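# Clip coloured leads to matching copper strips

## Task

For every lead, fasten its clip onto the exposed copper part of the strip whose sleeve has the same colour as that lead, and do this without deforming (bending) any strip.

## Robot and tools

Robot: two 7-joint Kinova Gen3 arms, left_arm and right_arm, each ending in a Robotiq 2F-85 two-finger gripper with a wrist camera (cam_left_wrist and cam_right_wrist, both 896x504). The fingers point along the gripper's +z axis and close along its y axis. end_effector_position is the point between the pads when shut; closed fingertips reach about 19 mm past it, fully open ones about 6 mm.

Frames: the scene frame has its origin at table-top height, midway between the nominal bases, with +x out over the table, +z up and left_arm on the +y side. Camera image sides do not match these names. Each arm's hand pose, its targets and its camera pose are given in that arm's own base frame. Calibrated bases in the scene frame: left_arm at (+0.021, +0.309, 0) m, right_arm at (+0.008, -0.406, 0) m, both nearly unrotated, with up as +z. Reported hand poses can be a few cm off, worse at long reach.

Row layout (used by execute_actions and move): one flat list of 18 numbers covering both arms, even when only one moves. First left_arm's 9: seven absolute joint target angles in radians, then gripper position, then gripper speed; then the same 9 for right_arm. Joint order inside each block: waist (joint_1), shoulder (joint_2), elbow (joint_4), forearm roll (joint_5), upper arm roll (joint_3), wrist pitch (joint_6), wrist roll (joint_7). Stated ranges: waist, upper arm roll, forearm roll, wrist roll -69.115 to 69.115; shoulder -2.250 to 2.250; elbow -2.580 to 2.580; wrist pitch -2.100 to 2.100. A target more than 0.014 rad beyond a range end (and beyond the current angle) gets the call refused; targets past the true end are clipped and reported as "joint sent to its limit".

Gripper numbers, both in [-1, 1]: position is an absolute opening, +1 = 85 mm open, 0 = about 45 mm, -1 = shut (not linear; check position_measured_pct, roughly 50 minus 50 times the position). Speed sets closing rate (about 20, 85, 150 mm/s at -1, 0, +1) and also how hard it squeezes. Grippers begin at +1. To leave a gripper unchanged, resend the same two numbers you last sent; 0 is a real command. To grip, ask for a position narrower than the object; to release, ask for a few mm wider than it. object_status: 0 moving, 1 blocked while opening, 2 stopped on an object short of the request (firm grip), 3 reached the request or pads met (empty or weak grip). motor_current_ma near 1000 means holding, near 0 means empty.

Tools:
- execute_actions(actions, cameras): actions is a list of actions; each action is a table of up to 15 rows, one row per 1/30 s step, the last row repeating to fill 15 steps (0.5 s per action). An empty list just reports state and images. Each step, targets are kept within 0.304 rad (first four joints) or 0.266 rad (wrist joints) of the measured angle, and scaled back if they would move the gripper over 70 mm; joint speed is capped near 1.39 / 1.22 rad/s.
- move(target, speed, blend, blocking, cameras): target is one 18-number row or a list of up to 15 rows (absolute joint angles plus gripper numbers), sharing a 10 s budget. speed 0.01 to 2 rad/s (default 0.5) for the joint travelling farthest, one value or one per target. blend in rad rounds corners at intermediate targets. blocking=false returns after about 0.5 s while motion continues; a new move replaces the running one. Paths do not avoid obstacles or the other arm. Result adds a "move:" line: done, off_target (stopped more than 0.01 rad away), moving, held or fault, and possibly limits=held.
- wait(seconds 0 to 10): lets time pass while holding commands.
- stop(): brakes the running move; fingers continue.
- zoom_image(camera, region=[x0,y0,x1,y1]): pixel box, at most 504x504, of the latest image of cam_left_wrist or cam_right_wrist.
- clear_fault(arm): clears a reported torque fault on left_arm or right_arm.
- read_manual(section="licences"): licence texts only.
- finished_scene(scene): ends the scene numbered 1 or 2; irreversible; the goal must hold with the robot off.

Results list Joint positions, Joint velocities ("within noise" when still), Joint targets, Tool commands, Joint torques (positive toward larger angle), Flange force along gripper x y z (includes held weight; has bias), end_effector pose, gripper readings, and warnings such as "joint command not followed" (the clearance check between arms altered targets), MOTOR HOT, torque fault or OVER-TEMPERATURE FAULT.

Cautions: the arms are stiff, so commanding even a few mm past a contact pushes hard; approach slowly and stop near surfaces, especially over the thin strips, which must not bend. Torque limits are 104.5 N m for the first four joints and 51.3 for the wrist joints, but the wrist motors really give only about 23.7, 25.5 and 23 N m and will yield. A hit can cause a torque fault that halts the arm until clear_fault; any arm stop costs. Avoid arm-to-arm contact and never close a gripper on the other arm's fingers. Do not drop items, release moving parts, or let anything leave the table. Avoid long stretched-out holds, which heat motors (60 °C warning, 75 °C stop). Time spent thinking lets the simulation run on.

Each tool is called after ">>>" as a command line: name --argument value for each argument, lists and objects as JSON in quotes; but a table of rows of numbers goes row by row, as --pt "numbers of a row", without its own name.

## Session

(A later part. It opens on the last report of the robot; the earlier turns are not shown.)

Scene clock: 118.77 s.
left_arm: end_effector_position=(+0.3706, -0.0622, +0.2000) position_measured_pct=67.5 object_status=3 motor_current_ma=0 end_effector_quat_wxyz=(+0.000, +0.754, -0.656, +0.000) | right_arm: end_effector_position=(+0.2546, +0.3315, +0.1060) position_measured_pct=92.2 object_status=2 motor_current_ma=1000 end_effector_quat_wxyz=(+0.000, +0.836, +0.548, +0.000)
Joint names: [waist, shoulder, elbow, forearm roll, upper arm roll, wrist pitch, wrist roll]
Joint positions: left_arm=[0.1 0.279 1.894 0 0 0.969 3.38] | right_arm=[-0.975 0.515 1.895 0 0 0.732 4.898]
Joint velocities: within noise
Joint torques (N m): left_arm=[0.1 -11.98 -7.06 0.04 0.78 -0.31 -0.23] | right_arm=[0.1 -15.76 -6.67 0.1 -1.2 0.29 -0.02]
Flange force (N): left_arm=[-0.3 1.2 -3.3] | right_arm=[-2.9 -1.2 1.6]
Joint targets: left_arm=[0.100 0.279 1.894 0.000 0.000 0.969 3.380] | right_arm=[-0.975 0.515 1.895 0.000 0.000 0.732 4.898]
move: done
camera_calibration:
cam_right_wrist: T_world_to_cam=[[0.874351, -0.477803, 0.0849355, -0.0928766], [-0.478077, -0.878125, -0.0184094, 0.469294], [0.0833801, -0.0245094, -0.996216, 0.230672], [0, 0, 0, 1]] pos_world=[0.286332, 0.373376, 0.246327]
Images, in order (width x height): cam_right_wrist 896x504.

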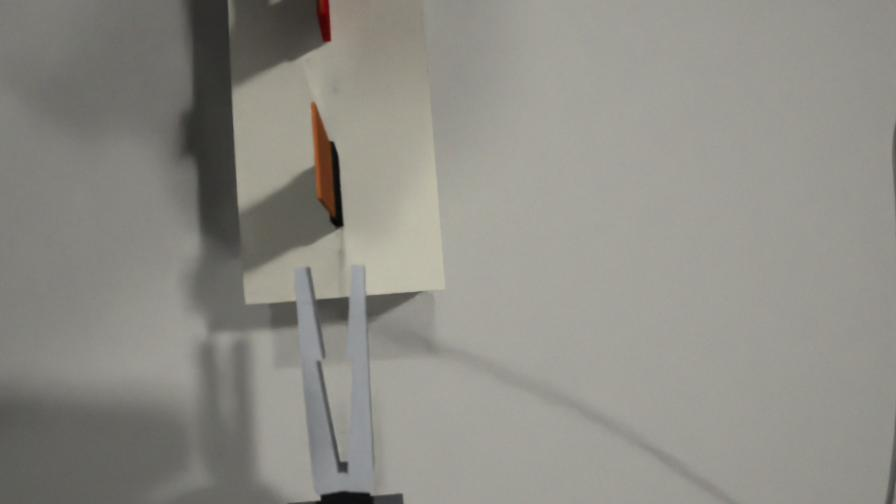

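>>> move --target '[0.1, 0.2791, 1.8938, 0, 0, 0.9687, 3.3801, -0.35, -0.5, -0.9774, 0.5245, 1.8751, 0, 0, 0.742, 4.8956, -0.86, -1]' --speed 0.06 --cameras '["cam_right_wrist"]'

>>> zoom_image --camera "cam_right_wrist" --region '[240, 130, 440, 290]'

>>> zoom_image --camera "cam_right_wrist" --region '[260, 220, 460, 380]'

Scene clock: 122.00 s.
left_arm: end_effector_position=(+0.3706, -0.0622, +0.2000) position_measured_pct=67.5 object_status=3 motor_current_ma=0 end_effector_quat_wxyz=(+0.000, +0.754, -0.656, +0.000) | right_arm: end_effector_position=(+0.2572, +0.3369, +0.1060) position_measured_pct=92.2 object_status=2 motor_current_ma=1000 end_effector_quat_wxyz=(+0.000, +0.836, +0.548, +0.000)
Joint names: [waist, shoulder, elbow, forearm roll, upper arm roll, wrist pitch, wrist roll]
Joint positions: left_arm=[0.1 0.279 1.894 0 0 0.969 3.38] | right_arm=[-0.977 0.524 1.875 0 0 0.742 4.896]
Joint velocities: within noise
Joint torques (N m): left_arm=[0.07 -11.98 -7.05 0.05 0.78 -0.32 -0.24] | right_arm=[0.05 -16.09 -6.66 0.08 -1.18 0.35 0.03]
Flange force (N): left_arm=[-0.2 1.2 -3.3] | right_arm=[-2.6 -1.2 1.9]
Joint targets: left_arm=[0.100 0.279 1.894 0.000 0.000 0.969 3.380] | right_arm=[-0.977 0.525 1.875 0.000 0.000 0.742 4.896]
move: done
camera_calibration:
cam_right_wrist: T_world_to_cam=[[0.874245, -0.477999, 0.0849307, -0.0925515], [-0.478272, -0.878018, -0.0184269, 0.475346], [0.0833787, -0.0245103, -0.996216, 0.23058], [0, 0, 0, 1]] pos_world=[0.289032, 0.378775, 0.246327]
Images, in order (width x height): cam_right_wrist 896x504.

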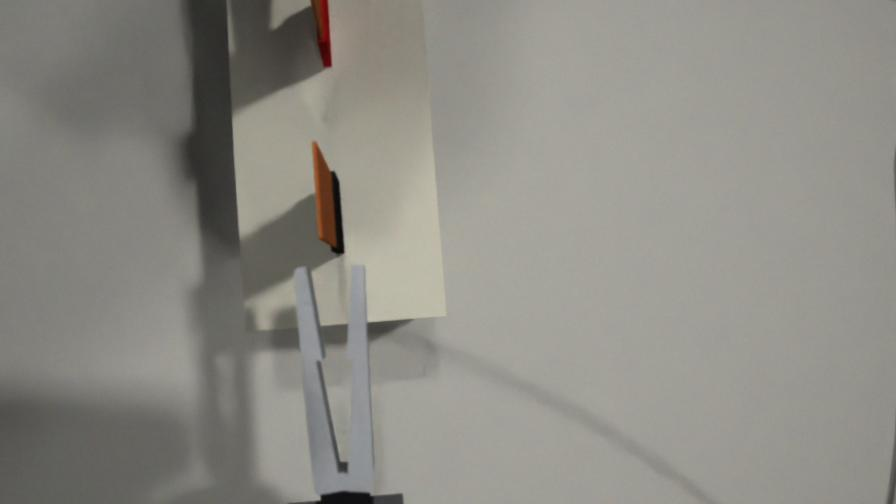

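Scaled by 2.520 from the camera's 896x504 image, which has a finer 1280x720 frame.

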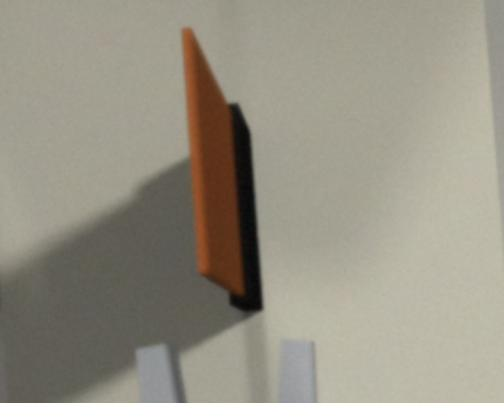

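Scaled by 2.520 from the camera's 896x504 image, which has a finer 1280x720 frame.

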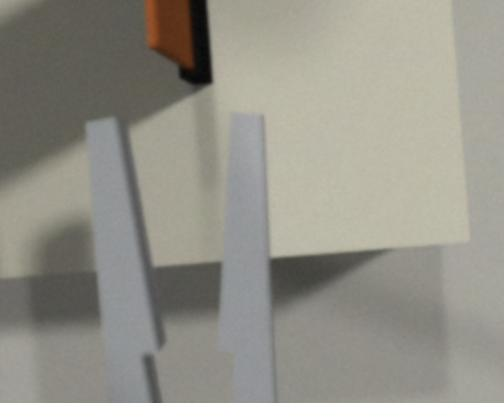

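>>> zoom_image --camera "cam_right_wrist" --region '[290, 130, 370, 200]'

>>> zoom_image --camera "cam_right_wrist" --region '[290, 200, 370, 270]'

>>> zoom_image --camera "cam_right_wrist" --region '[290, 260, 370, 330]'

>>> zoom_image --camera "cam_right_wrist" --region '[290, 320, 370, 390]'

Scaled by 6.300 from the camera's 896x504 image, which has a finer 1280x720 frame.

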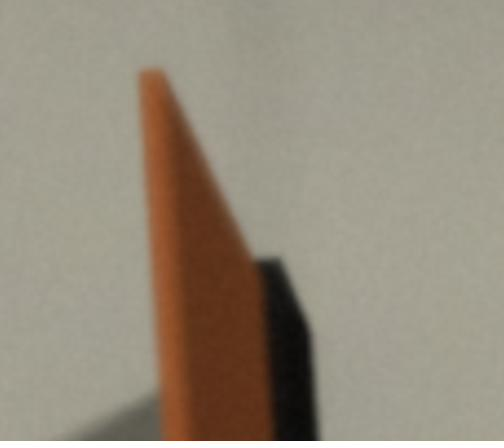

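Scaled by 6.300 from the camera's 896x504 image, which has a finer 1280x720 frame.

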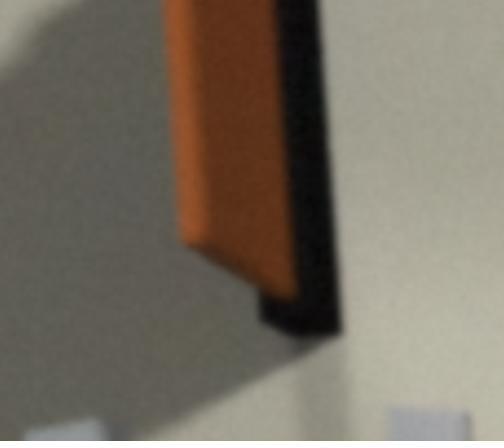

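Scaled by 6.300 from the camera's 896x504 image, which has a finer 1280x720 frame.

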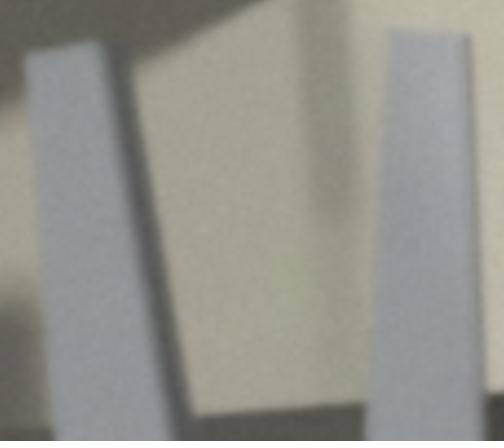

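Scaled by 6.300 from the camera's 896x504 image, which has a finer 1280x720 frame.

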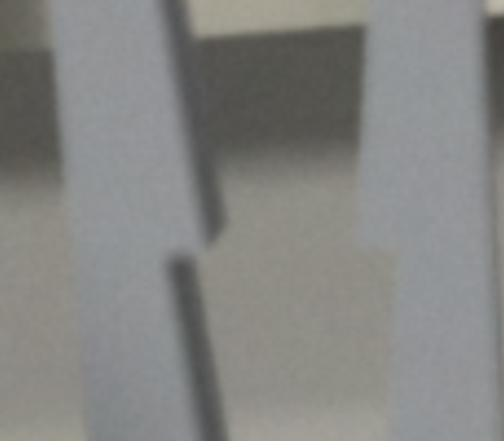

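>>> move --pt "0.1 0.2791 1.8938 0 0 0.9687 3.3801 -0.35 -0.5 -0.9755 0.5248 1.8744 0 0 0.7424 4.9133 -0.86 -1" --pt "0.1 0.2791 1.8938 0 0 0.9687 3.3801 -0.35 -0.5 -0.978 0.5347 1.8547 0 0 0.7522 4.9108 -0.86 -1" --speed '[0.03, 0.025]' --cameras '["cam_right_wrist"]'

>>> zoom_image --camera "cam_right_wrist" --region '[280, 150, 400, 270]'

>>> zoom_image --camera "cam_right_wrist" --region '[280, 250, 400, 370]'

Scene clock: 127.63 s.
left_arm: end_effector_position=(+0.3706, -0.0622, +0.2000) position_measured_pct=67.5 object_status=3 motor_current_ma=0 end_effector_quat_wxyz=(+0.000, +0.754, -0.656, +0.000) | right_arm: end_effector_position=(+0.2604, +0.3421, +0.1060) position_measured_pct=92.2 object_status=2 motor_current_ma=1000 end_effector_quat_wxyz=(+0.000, +0.832, +0.555, +0.000)
Joint names: [waist, shoulder, elbow, forearm roll, upper arm roll, wrist pitch, wrist roll]
Joint positions: left_arm=[0.1 0.279 1.894 0 0 0.969 3.38] | right_arm=[-0.978 0.535 1.855 0 0 0.752 4.911]
Joint velocities: within noise
Joint torques (N m): left_arm=[0.07 -11.95 -7.07 0.04 0.8 -0.31 -0.23] | right_arm=[0.02 -16.18 -6.96 0.08 -1.15 0.37 0.02]
Flange force (N): left_arm=[-0.2 1.3 -3.3] | right_arm=[-3.7 -1.4 1.9]
Joint targets: left_arm=[0.100 0.279 1.894 0.000 0.000 0.969 3.380] | right_arm=[-0.978 0.535 1.855 0.000 0.000 0.752 4.911]
move: done
camera_calibration:
cam_right_wrist: T_world_to_cam=[[0.881744, -0.464013, 0.0849737, -0.0996109], [-0.464231, -0.885524, -0.0183777, 0.480287], [0.0837737, -0.023243, -0.996214, 0.229907], [0, 0, 0, 1]] pos_world=[0.291535, 0.384428, 0.246327]
Images, in order (width x height): cam_right_wrist 896x504.

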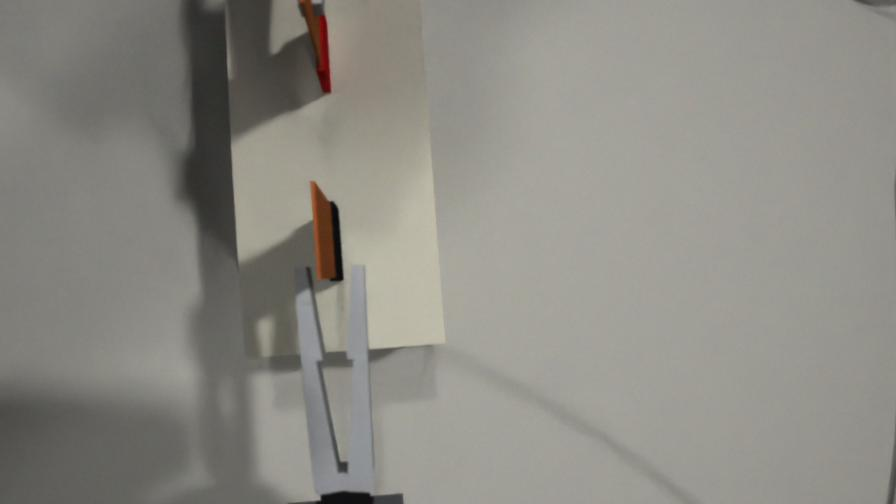

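Scaled by 4.200 from the camera's 896x504 image, which has a finer 1280x720 frame.

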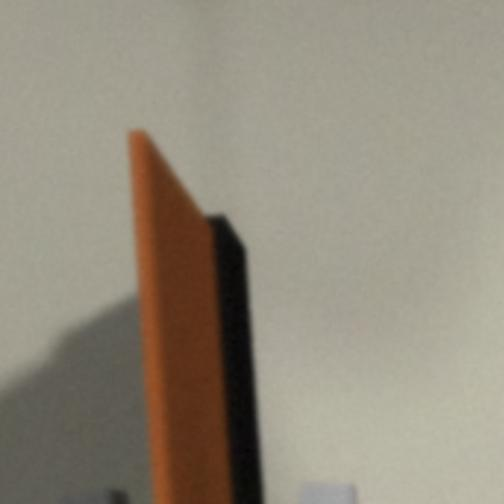

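Scaled by 4.200 from the camera's 896x504 image, which has a finer 1280x720 frame.

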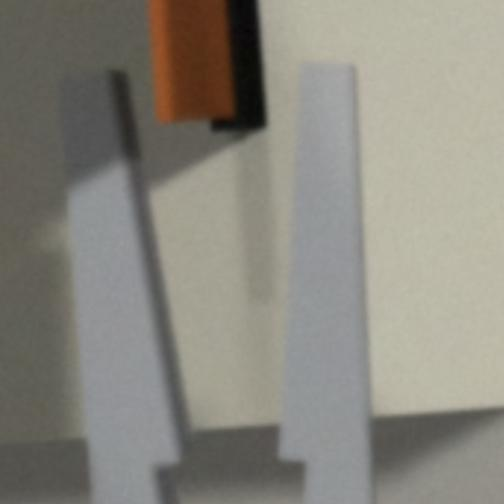

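>>> move --target '[0.1, 0.2791, 1.8938, 0, 0, 0.9687, 3.3801, -0.35, -0.5, -0.9807, 0.5411, 1.842, 0, 0, 0.7586, 4.908, -0.86, -1]' --speed 0.02 --cameras '["cam_right_wrist"]'

>>> zoom_image --camera "cam_right_wrist" --region '[270, 240, 400, 370]'

Scene clock: 130.07 s.
left_arm: end_effector_position=(+0.3706, -0.0622, +0.2000) position_measured_pct=67.5 object_status=3 motor_current_ma=0 end_effector_quat_wxyz=(+0.000, +0.754, -0.656, +0.000) | right_arm: end_effector_position=(+0.2615, +0.3459, +0.1060) position_measured_pct=92.2 object_status=2 motor_current_ma=1000 end_effector_quat_wxyz=(+0.000, +0.832, +0.555, +0.000)
Joint names: [waist, shoulder, elbow, forearm roll, upper arm roll, wrist pitch, wrist roll]
Joint positions: left_arm=[0.1 0.279 1.894 0 0 0.969 3.38] | right_arm=[-0.981 0.541 1.842 0 0 0.759 4.908]
Joint velocities: within noise
Joint torques (N m): left_arm=[0.09 -11.96 -7.06 0.05 0.81 -0.29 -0.24] | right_arm=[0.04 -16.45 -6.87 0.08 -1.17 0.33 0]
Flange force (N): left_arm=[-0.2 1.3 -3.3] | right_arm=[-3.0 -1.2 1.9]
Joint targets: left_arm=[0.100 0.279 1.894 0.000 0.000 0.969 3.380] | right_arm=[-0.981 0.541 1.842 0.000 0.000 0.759 4.908]
move: done
camera_calibration:
cam_right_wrist: T_world_to_cam=[[0.881669, -0.464163, 0.0849284, -0.0987268], [-0.46439, -0.885442, -0.0182565, 0.484148], [0.0836732, -0.0233438, -0.99622, 0.229973], [0, 0, 0, 1]] pos_world=[0.292635, 0.388228, 0.246327]
Images, in order (width x height): cam_right_wrist 896x504.

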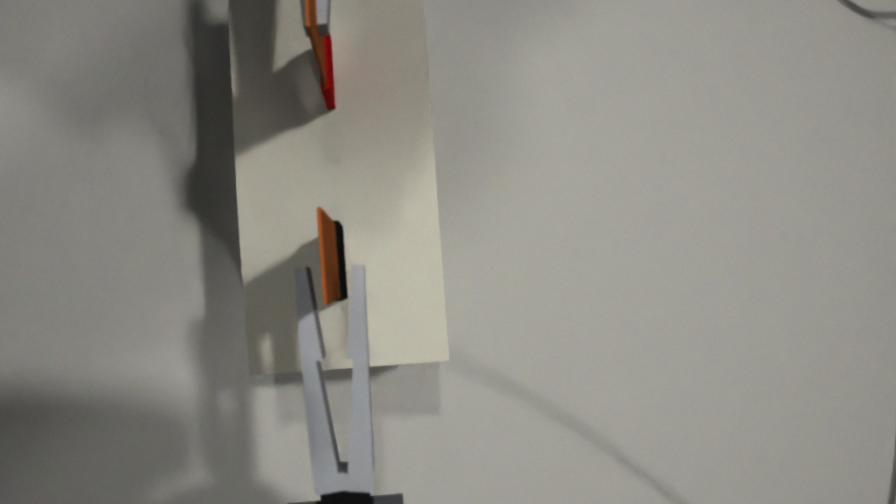

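Scaled by 3.877 from the camera's 896x504 image, which has a finer 1280x720 frame.

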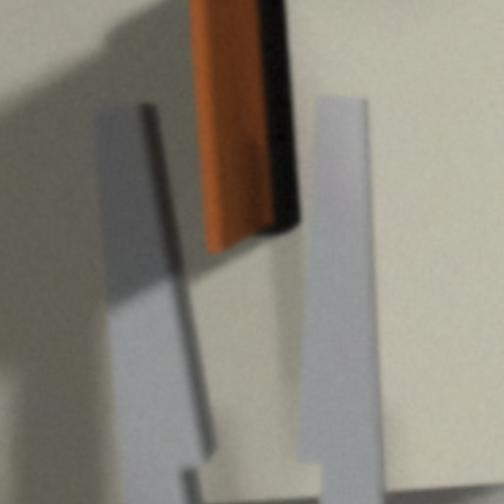

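>>> move --target '[0.1, 0.2791, 1.8938, 0, 0, 0.9687, 3.3801, -0.35, -0.5, -0.9821, 0.5476, 1.8289, 0, 0, 0.7651, 4.9067, -0.86, -1]' --speed 0.02 --cameras '["cam_right_wrist"]'

>>> zoom_image --camera "cam_right_wrist" --region '[270, 250, 400, 380]'

Scene clock: 131.83 s.
left_arm: end_effector_position=(+0.3706, -0.0622, +0.2000) position_measured_pct=67.5 object_status=3 motor_current_ma=0 end_effector_quat_wxyz=(+0.000, +0.754, -0.656, +0.000) | right_arm: end_effector_position=(+0.2632, +0.3495, +0.1060) position_measured_pct=92.2 object_status=2 motor_current_ma=1000 end_effector_quat_wxyz=(+0.000, +0.832, +0.555, +0.000)
Joint names: [waist, shoulder, elbow, forearm roll, upper arm roll, wrist pitch, wrist roll]
Joint positions: left_arm=[0.1 0.279 1.894 0 0 0.969 3.38] | right_arm=[-0.982 0.548 1.829 0 0 0.765 4.907]
Joint velocities: within noise
Joint torques (N m): left_arm=[0.06 -11.96 -7.06 0.07 0.78 -0.31 -0.27] | right_arm=[0.01 -16.56 -6.99 0.09 -1.17 0.32 0.01]
Flange force (N): left_arm=[-0.1 1.3 -3.3] | right_arm=[-3.3 -1.2 1.8]
Joint targets: left_arm=[0.100 0.279 1.894 0.000 0.000 0.969 3.380] | right_arm=[-0.982 0.548 1.829 0.000 0.000 0.765 4.907]
move: done
camera_calibration:
cam_right_wrist: T_world_to_cam=[[0.881702, -0.464091, 0.0849718, -0.098603], [-0.464309, -0.885482, -0.0183847, 0.488148], [0.0837732, -0.0232434, -0.996214, 0.229845], [0, 0, 0, 1]] pos_world=[0.294335, 0.391828, 0.246327]
Images, in order (width x height): cam_right_wrist 896x504.

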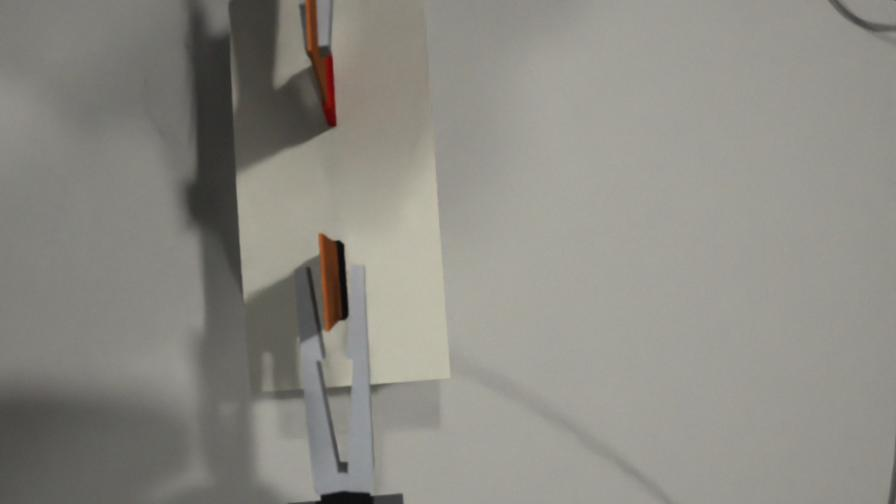

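Scaled by 3.877 from the camera's 896x504 image, which has a finer 1280x720 frame.

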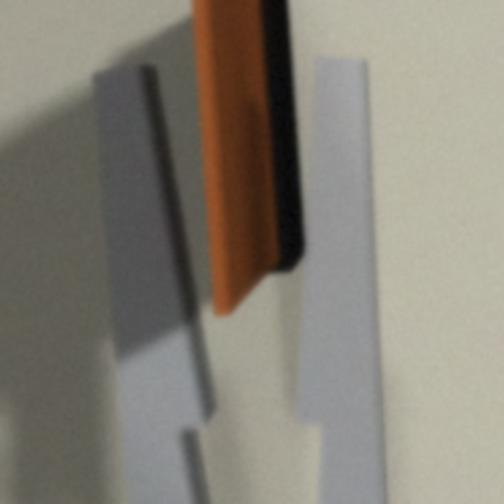

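>>> move --pt "0.1 0.2791 1.8938 0 0 0.9687 3.3801 -0.35 -0.5 -0.9814 0.5476 1.8289 0 0 0.7651 4.9074 -0.86 -1" --pt "0.1 0.2791 1.8938 0 0 0.9687 3.3801 -0.35 -0.5 -0.9814 0.5476 1.8289 0 0 0.7651 4.9074 -0.70 -1" --speed 0.02 --cameras '["cam_right_wrist"]'

>>> zoom_image --camera "cam_right_wrist" --region '[270, 250, 430, 410]'

Scene clock: 134.03 s.
left_arm: end_effector_position=(+0.3706, -0.0622, +0.2000) position_measured_pct=67.5 object_status=3 motor_current_ma=0 end_effector_quat_wxyz=(+0.000, +0.754, -0.656, +0.000) | right_arm: end_effector_position=(+0.2635, +0.3493, +0.1060) position_measured_pct=84.8 object_status=0 motor_current_ma=10 end_effector_quat_wxyz=(+0.000, +0.832, +0.555, +0.000)
Joint names: [waist, shoulder, elbow, forearm roll, upper arm roll, wrist pitch, wrist roll]
Joint positions: left_arm=[0.1 0.279 1.894 0 0 0.969 3.38] | right_arm=[-0.981 0.548 1.829 0 0 0.765 4.907]
Joint velocities: within noise
Joint torques (N m): left_arm=[0.08 -11.94 -7.05 0.04 0.78 -0.31 -0.26] | right_arm=[0.13 -16.58 -7.02 0.11 -1.08 0.36 0]
Flange force (N): left_arm=[-0.2 1.3 -3.4] | right_arm=[-3.4 -1.5 2.0]
Joint targets: left_arm=[0.100 0.279 1.894 0.000 0.000 0.969 3.380] | right_arm=[-0.981 0.548 1.829 0.000 0.000 0.765 4.907]
move: done
camera_calibration:
cam_right_wrist: T_world_to_cam=[[0.881702, -0.464091, 0.0849718, -0.0988257], [-0.464309, -0.885482, -0.0183847, 0.488152], [0.0837732, -0.0232434, -0.996214, 0.229826], [0, 0, 0, 1]] pos_world=[0.294535, 0.391728, 0.246327]
Images, in order (width x height): cam_right_wrist 896x504.

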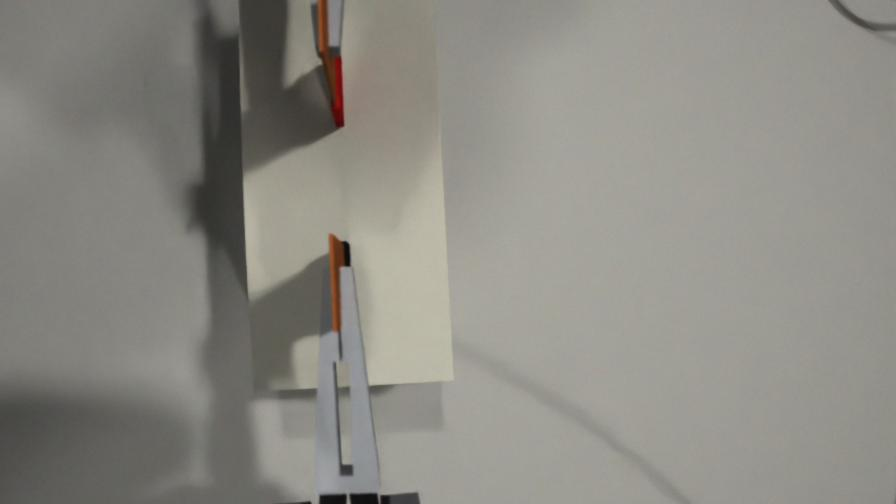

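Scaled by 3.150 from the camera's 896x504 image, which has a finer 1280x720 frame.

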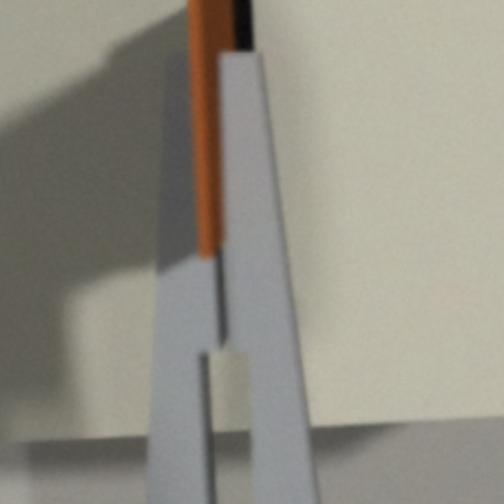

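>>> move --target '[0.1, 0.2791, 1.8938, 0, 0, 0.9687, 3.3801, -0.35, -0.5, -0.9814, 0.5476, 1.8289, 0, 0, 0.7651, 4.9074, -0.45, -1]' --speed 0.02 --cameras '["cam_right_wrist"]'

>>> zoom_image --camera "cam_right_wrist" --region '[240, 230, 504, 494]'

Scene clock: 135.23 s.
left_arm: end_effector_position=(+0.3706, -0.0622, +0.2000) position_measured_pct=67.5 object_status=3 motor_current_ma=0 end_effector_quat_wxyz=(+0.000, +0.754, -0.656, +0.000) | right_arm: end_effector_position=(+0.2635, +0.3493, +0.1060) position_measured_pct=72.7 object_status=0 motor_current_ma=0 end_effector_quat_wxyz=(+0.000, +0.832, +0.555, +0.000)
Joint names: [waist, shoulder, elbow, forearm roll, upper arm roll, wrist pitch, wrist roll]
Joint positions: left_arm=[0.1 0.279 1.894 0 0 0.969 3.38] | right_arm=[-0.981 0.548 1.829 0 0 0.765 4.907]
Joint velocities: within noise
Joint torques (N m): left_arm=[0.09 -11.99 -7.03 0.05 0.79 -0.32 -0.24] | right_arm=[0.04 -16.56 -7.01 0.06 -1.19 0.35 0.02]
Flange force (N): left_arm=[-0.2 1.1 -3.4] | right_arm=[-3.4 -1.4 1.9]
Joint targets: left_arm=[0.100 0.279 1.894 0.000 0.000 0.969 3.380] | right_arm=[-0.981 0.548 1.829 0.000 0.000 0.765 4.907]
move: done
camera_calibration:
cam_right_wrist: T_world_to_cam=[[0.881702, -0.464091, 0.0849718, -0.0988257], [-0.464309, -0.885482, -0.0183847, 0.488152], [0.0837732, -0.0232434, -0.996214, 0.229826], [0, 0, 0, 1]] pos_world=[0.294535, 0.391728, 0.246327]
Images, in order (width x height): cam_right_wrist 896x504.

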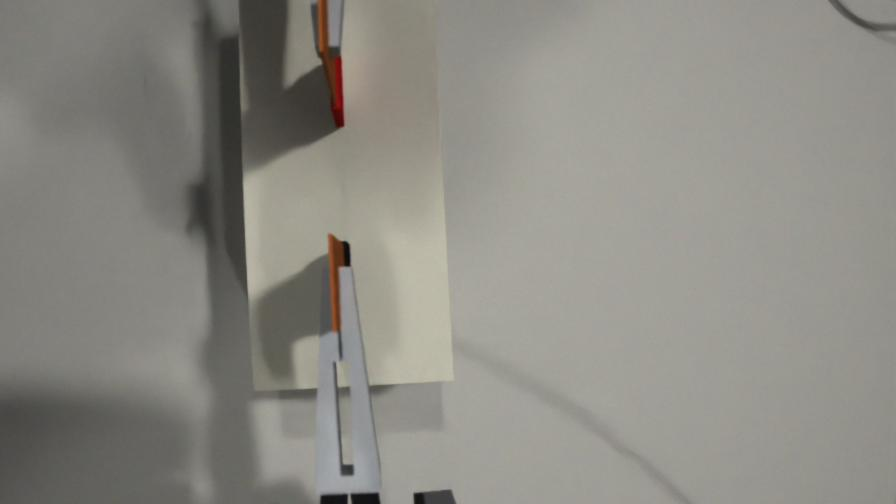

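Scaled by 1.909 from the camera's 896x504 image, which has a finer 1280x720 frame.

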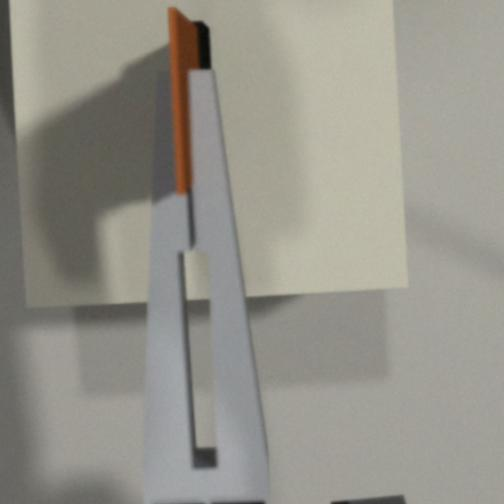

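>>> move --pt "0.1 0.2791 1.8938 0 0 0.9687 3.3801 -0.35 -0.5 -0.9814 0.475 1.7759 0 0 0.8907 4.9074 -0.45 -1" --pt "0.1 0.2791 1.8938 0 0 0.9687 3.3801 -0.35 -0.5 -0.9814 0.4062 1.6987 0 0 1.0367 4.9074 -0.45 -1" --speed '[0.08, 0.15]' --cameras '["cam_right_wrist"]'

>>> zoom_image --camera "cam_right_wrist" --region '[240, 150, 540, 450]'

Scene clock: 139.07 s.
left_arm: end_effector_position=(+0.3706, -0.0622, +0.2000) position_measured_pct=67.5 object_status=3 motor_current_ma=0 end_effector_quat_wxyz=(+0.000, +0.754, -0.656, +0.000) | right_arm: end_effector_position=(+0.2635, +0.3493, +0.2000) position_measured_pct=72.7 object_status=3 motor_current_ma=0 end_effector_quat_wxyz=(+0.000, +0.832, +0.555, +0.000)
Joint names: [waist, shoulder, elbow, forearm roll, upper arm roll, wrist pitch, wrist roll]
Joint positions: left_arm=[0.1 0.279 1.894 0 0 0.969 3.38] | right_arm=[-0.981 0.406 1.699 0 0 1.037 4.907]
Joint velocities: within noise
Joint torques (N m): left_arm=[0.08 -11.97 -7.05 0.05 0.82 -0.31 -0.26] | right_arm=[0.06 -15.43 -8.43 0.08 -1.23 0.48 -0.01]
Flange force (N): left_arm=[-0.2 1.2 -3.3] | right_arm=[-3.4 -0.8 2.7]
Joint targets: left_arm=[0.100 0.279 1.894 0.000 0.000 0.969 3.380] | right_arm=[-0.981 0.406 1.699 0.000 0.000 1.037 4.907]
move: done
camera_calibration:
cam_right_wrist: T_world_to_cam=[[0.881702, -0.464091, 0.0849718, -0.106901], [-0.464309, -0.885482, -0.0183847, 0.489927], [0.0837732, -0.0232434, -0.996214, 0.323461], [0, 0, 0, 1]] pos_world=[0.294635, 0.391728, 0.340327]
Images, in order (width x height): cam_right_wrist 896x504.

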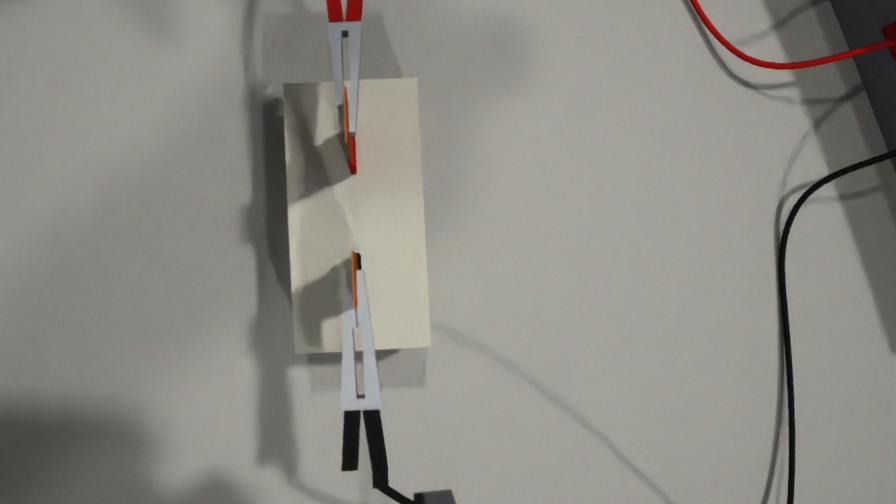

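Scaled by 1.680 from the camera's 896x504 image, which has a finer 1280x720 frame.

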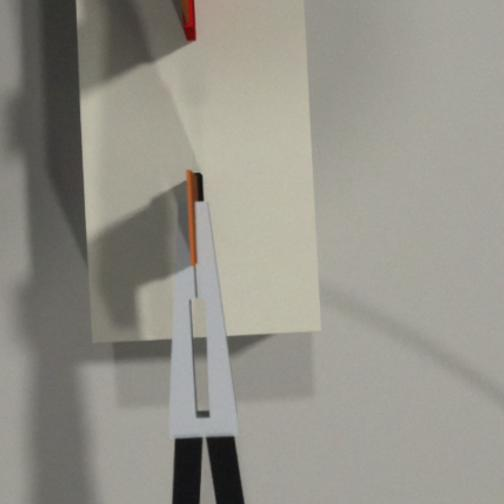

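>>> finished_scene --scene 1

The scene is finished: the task was done.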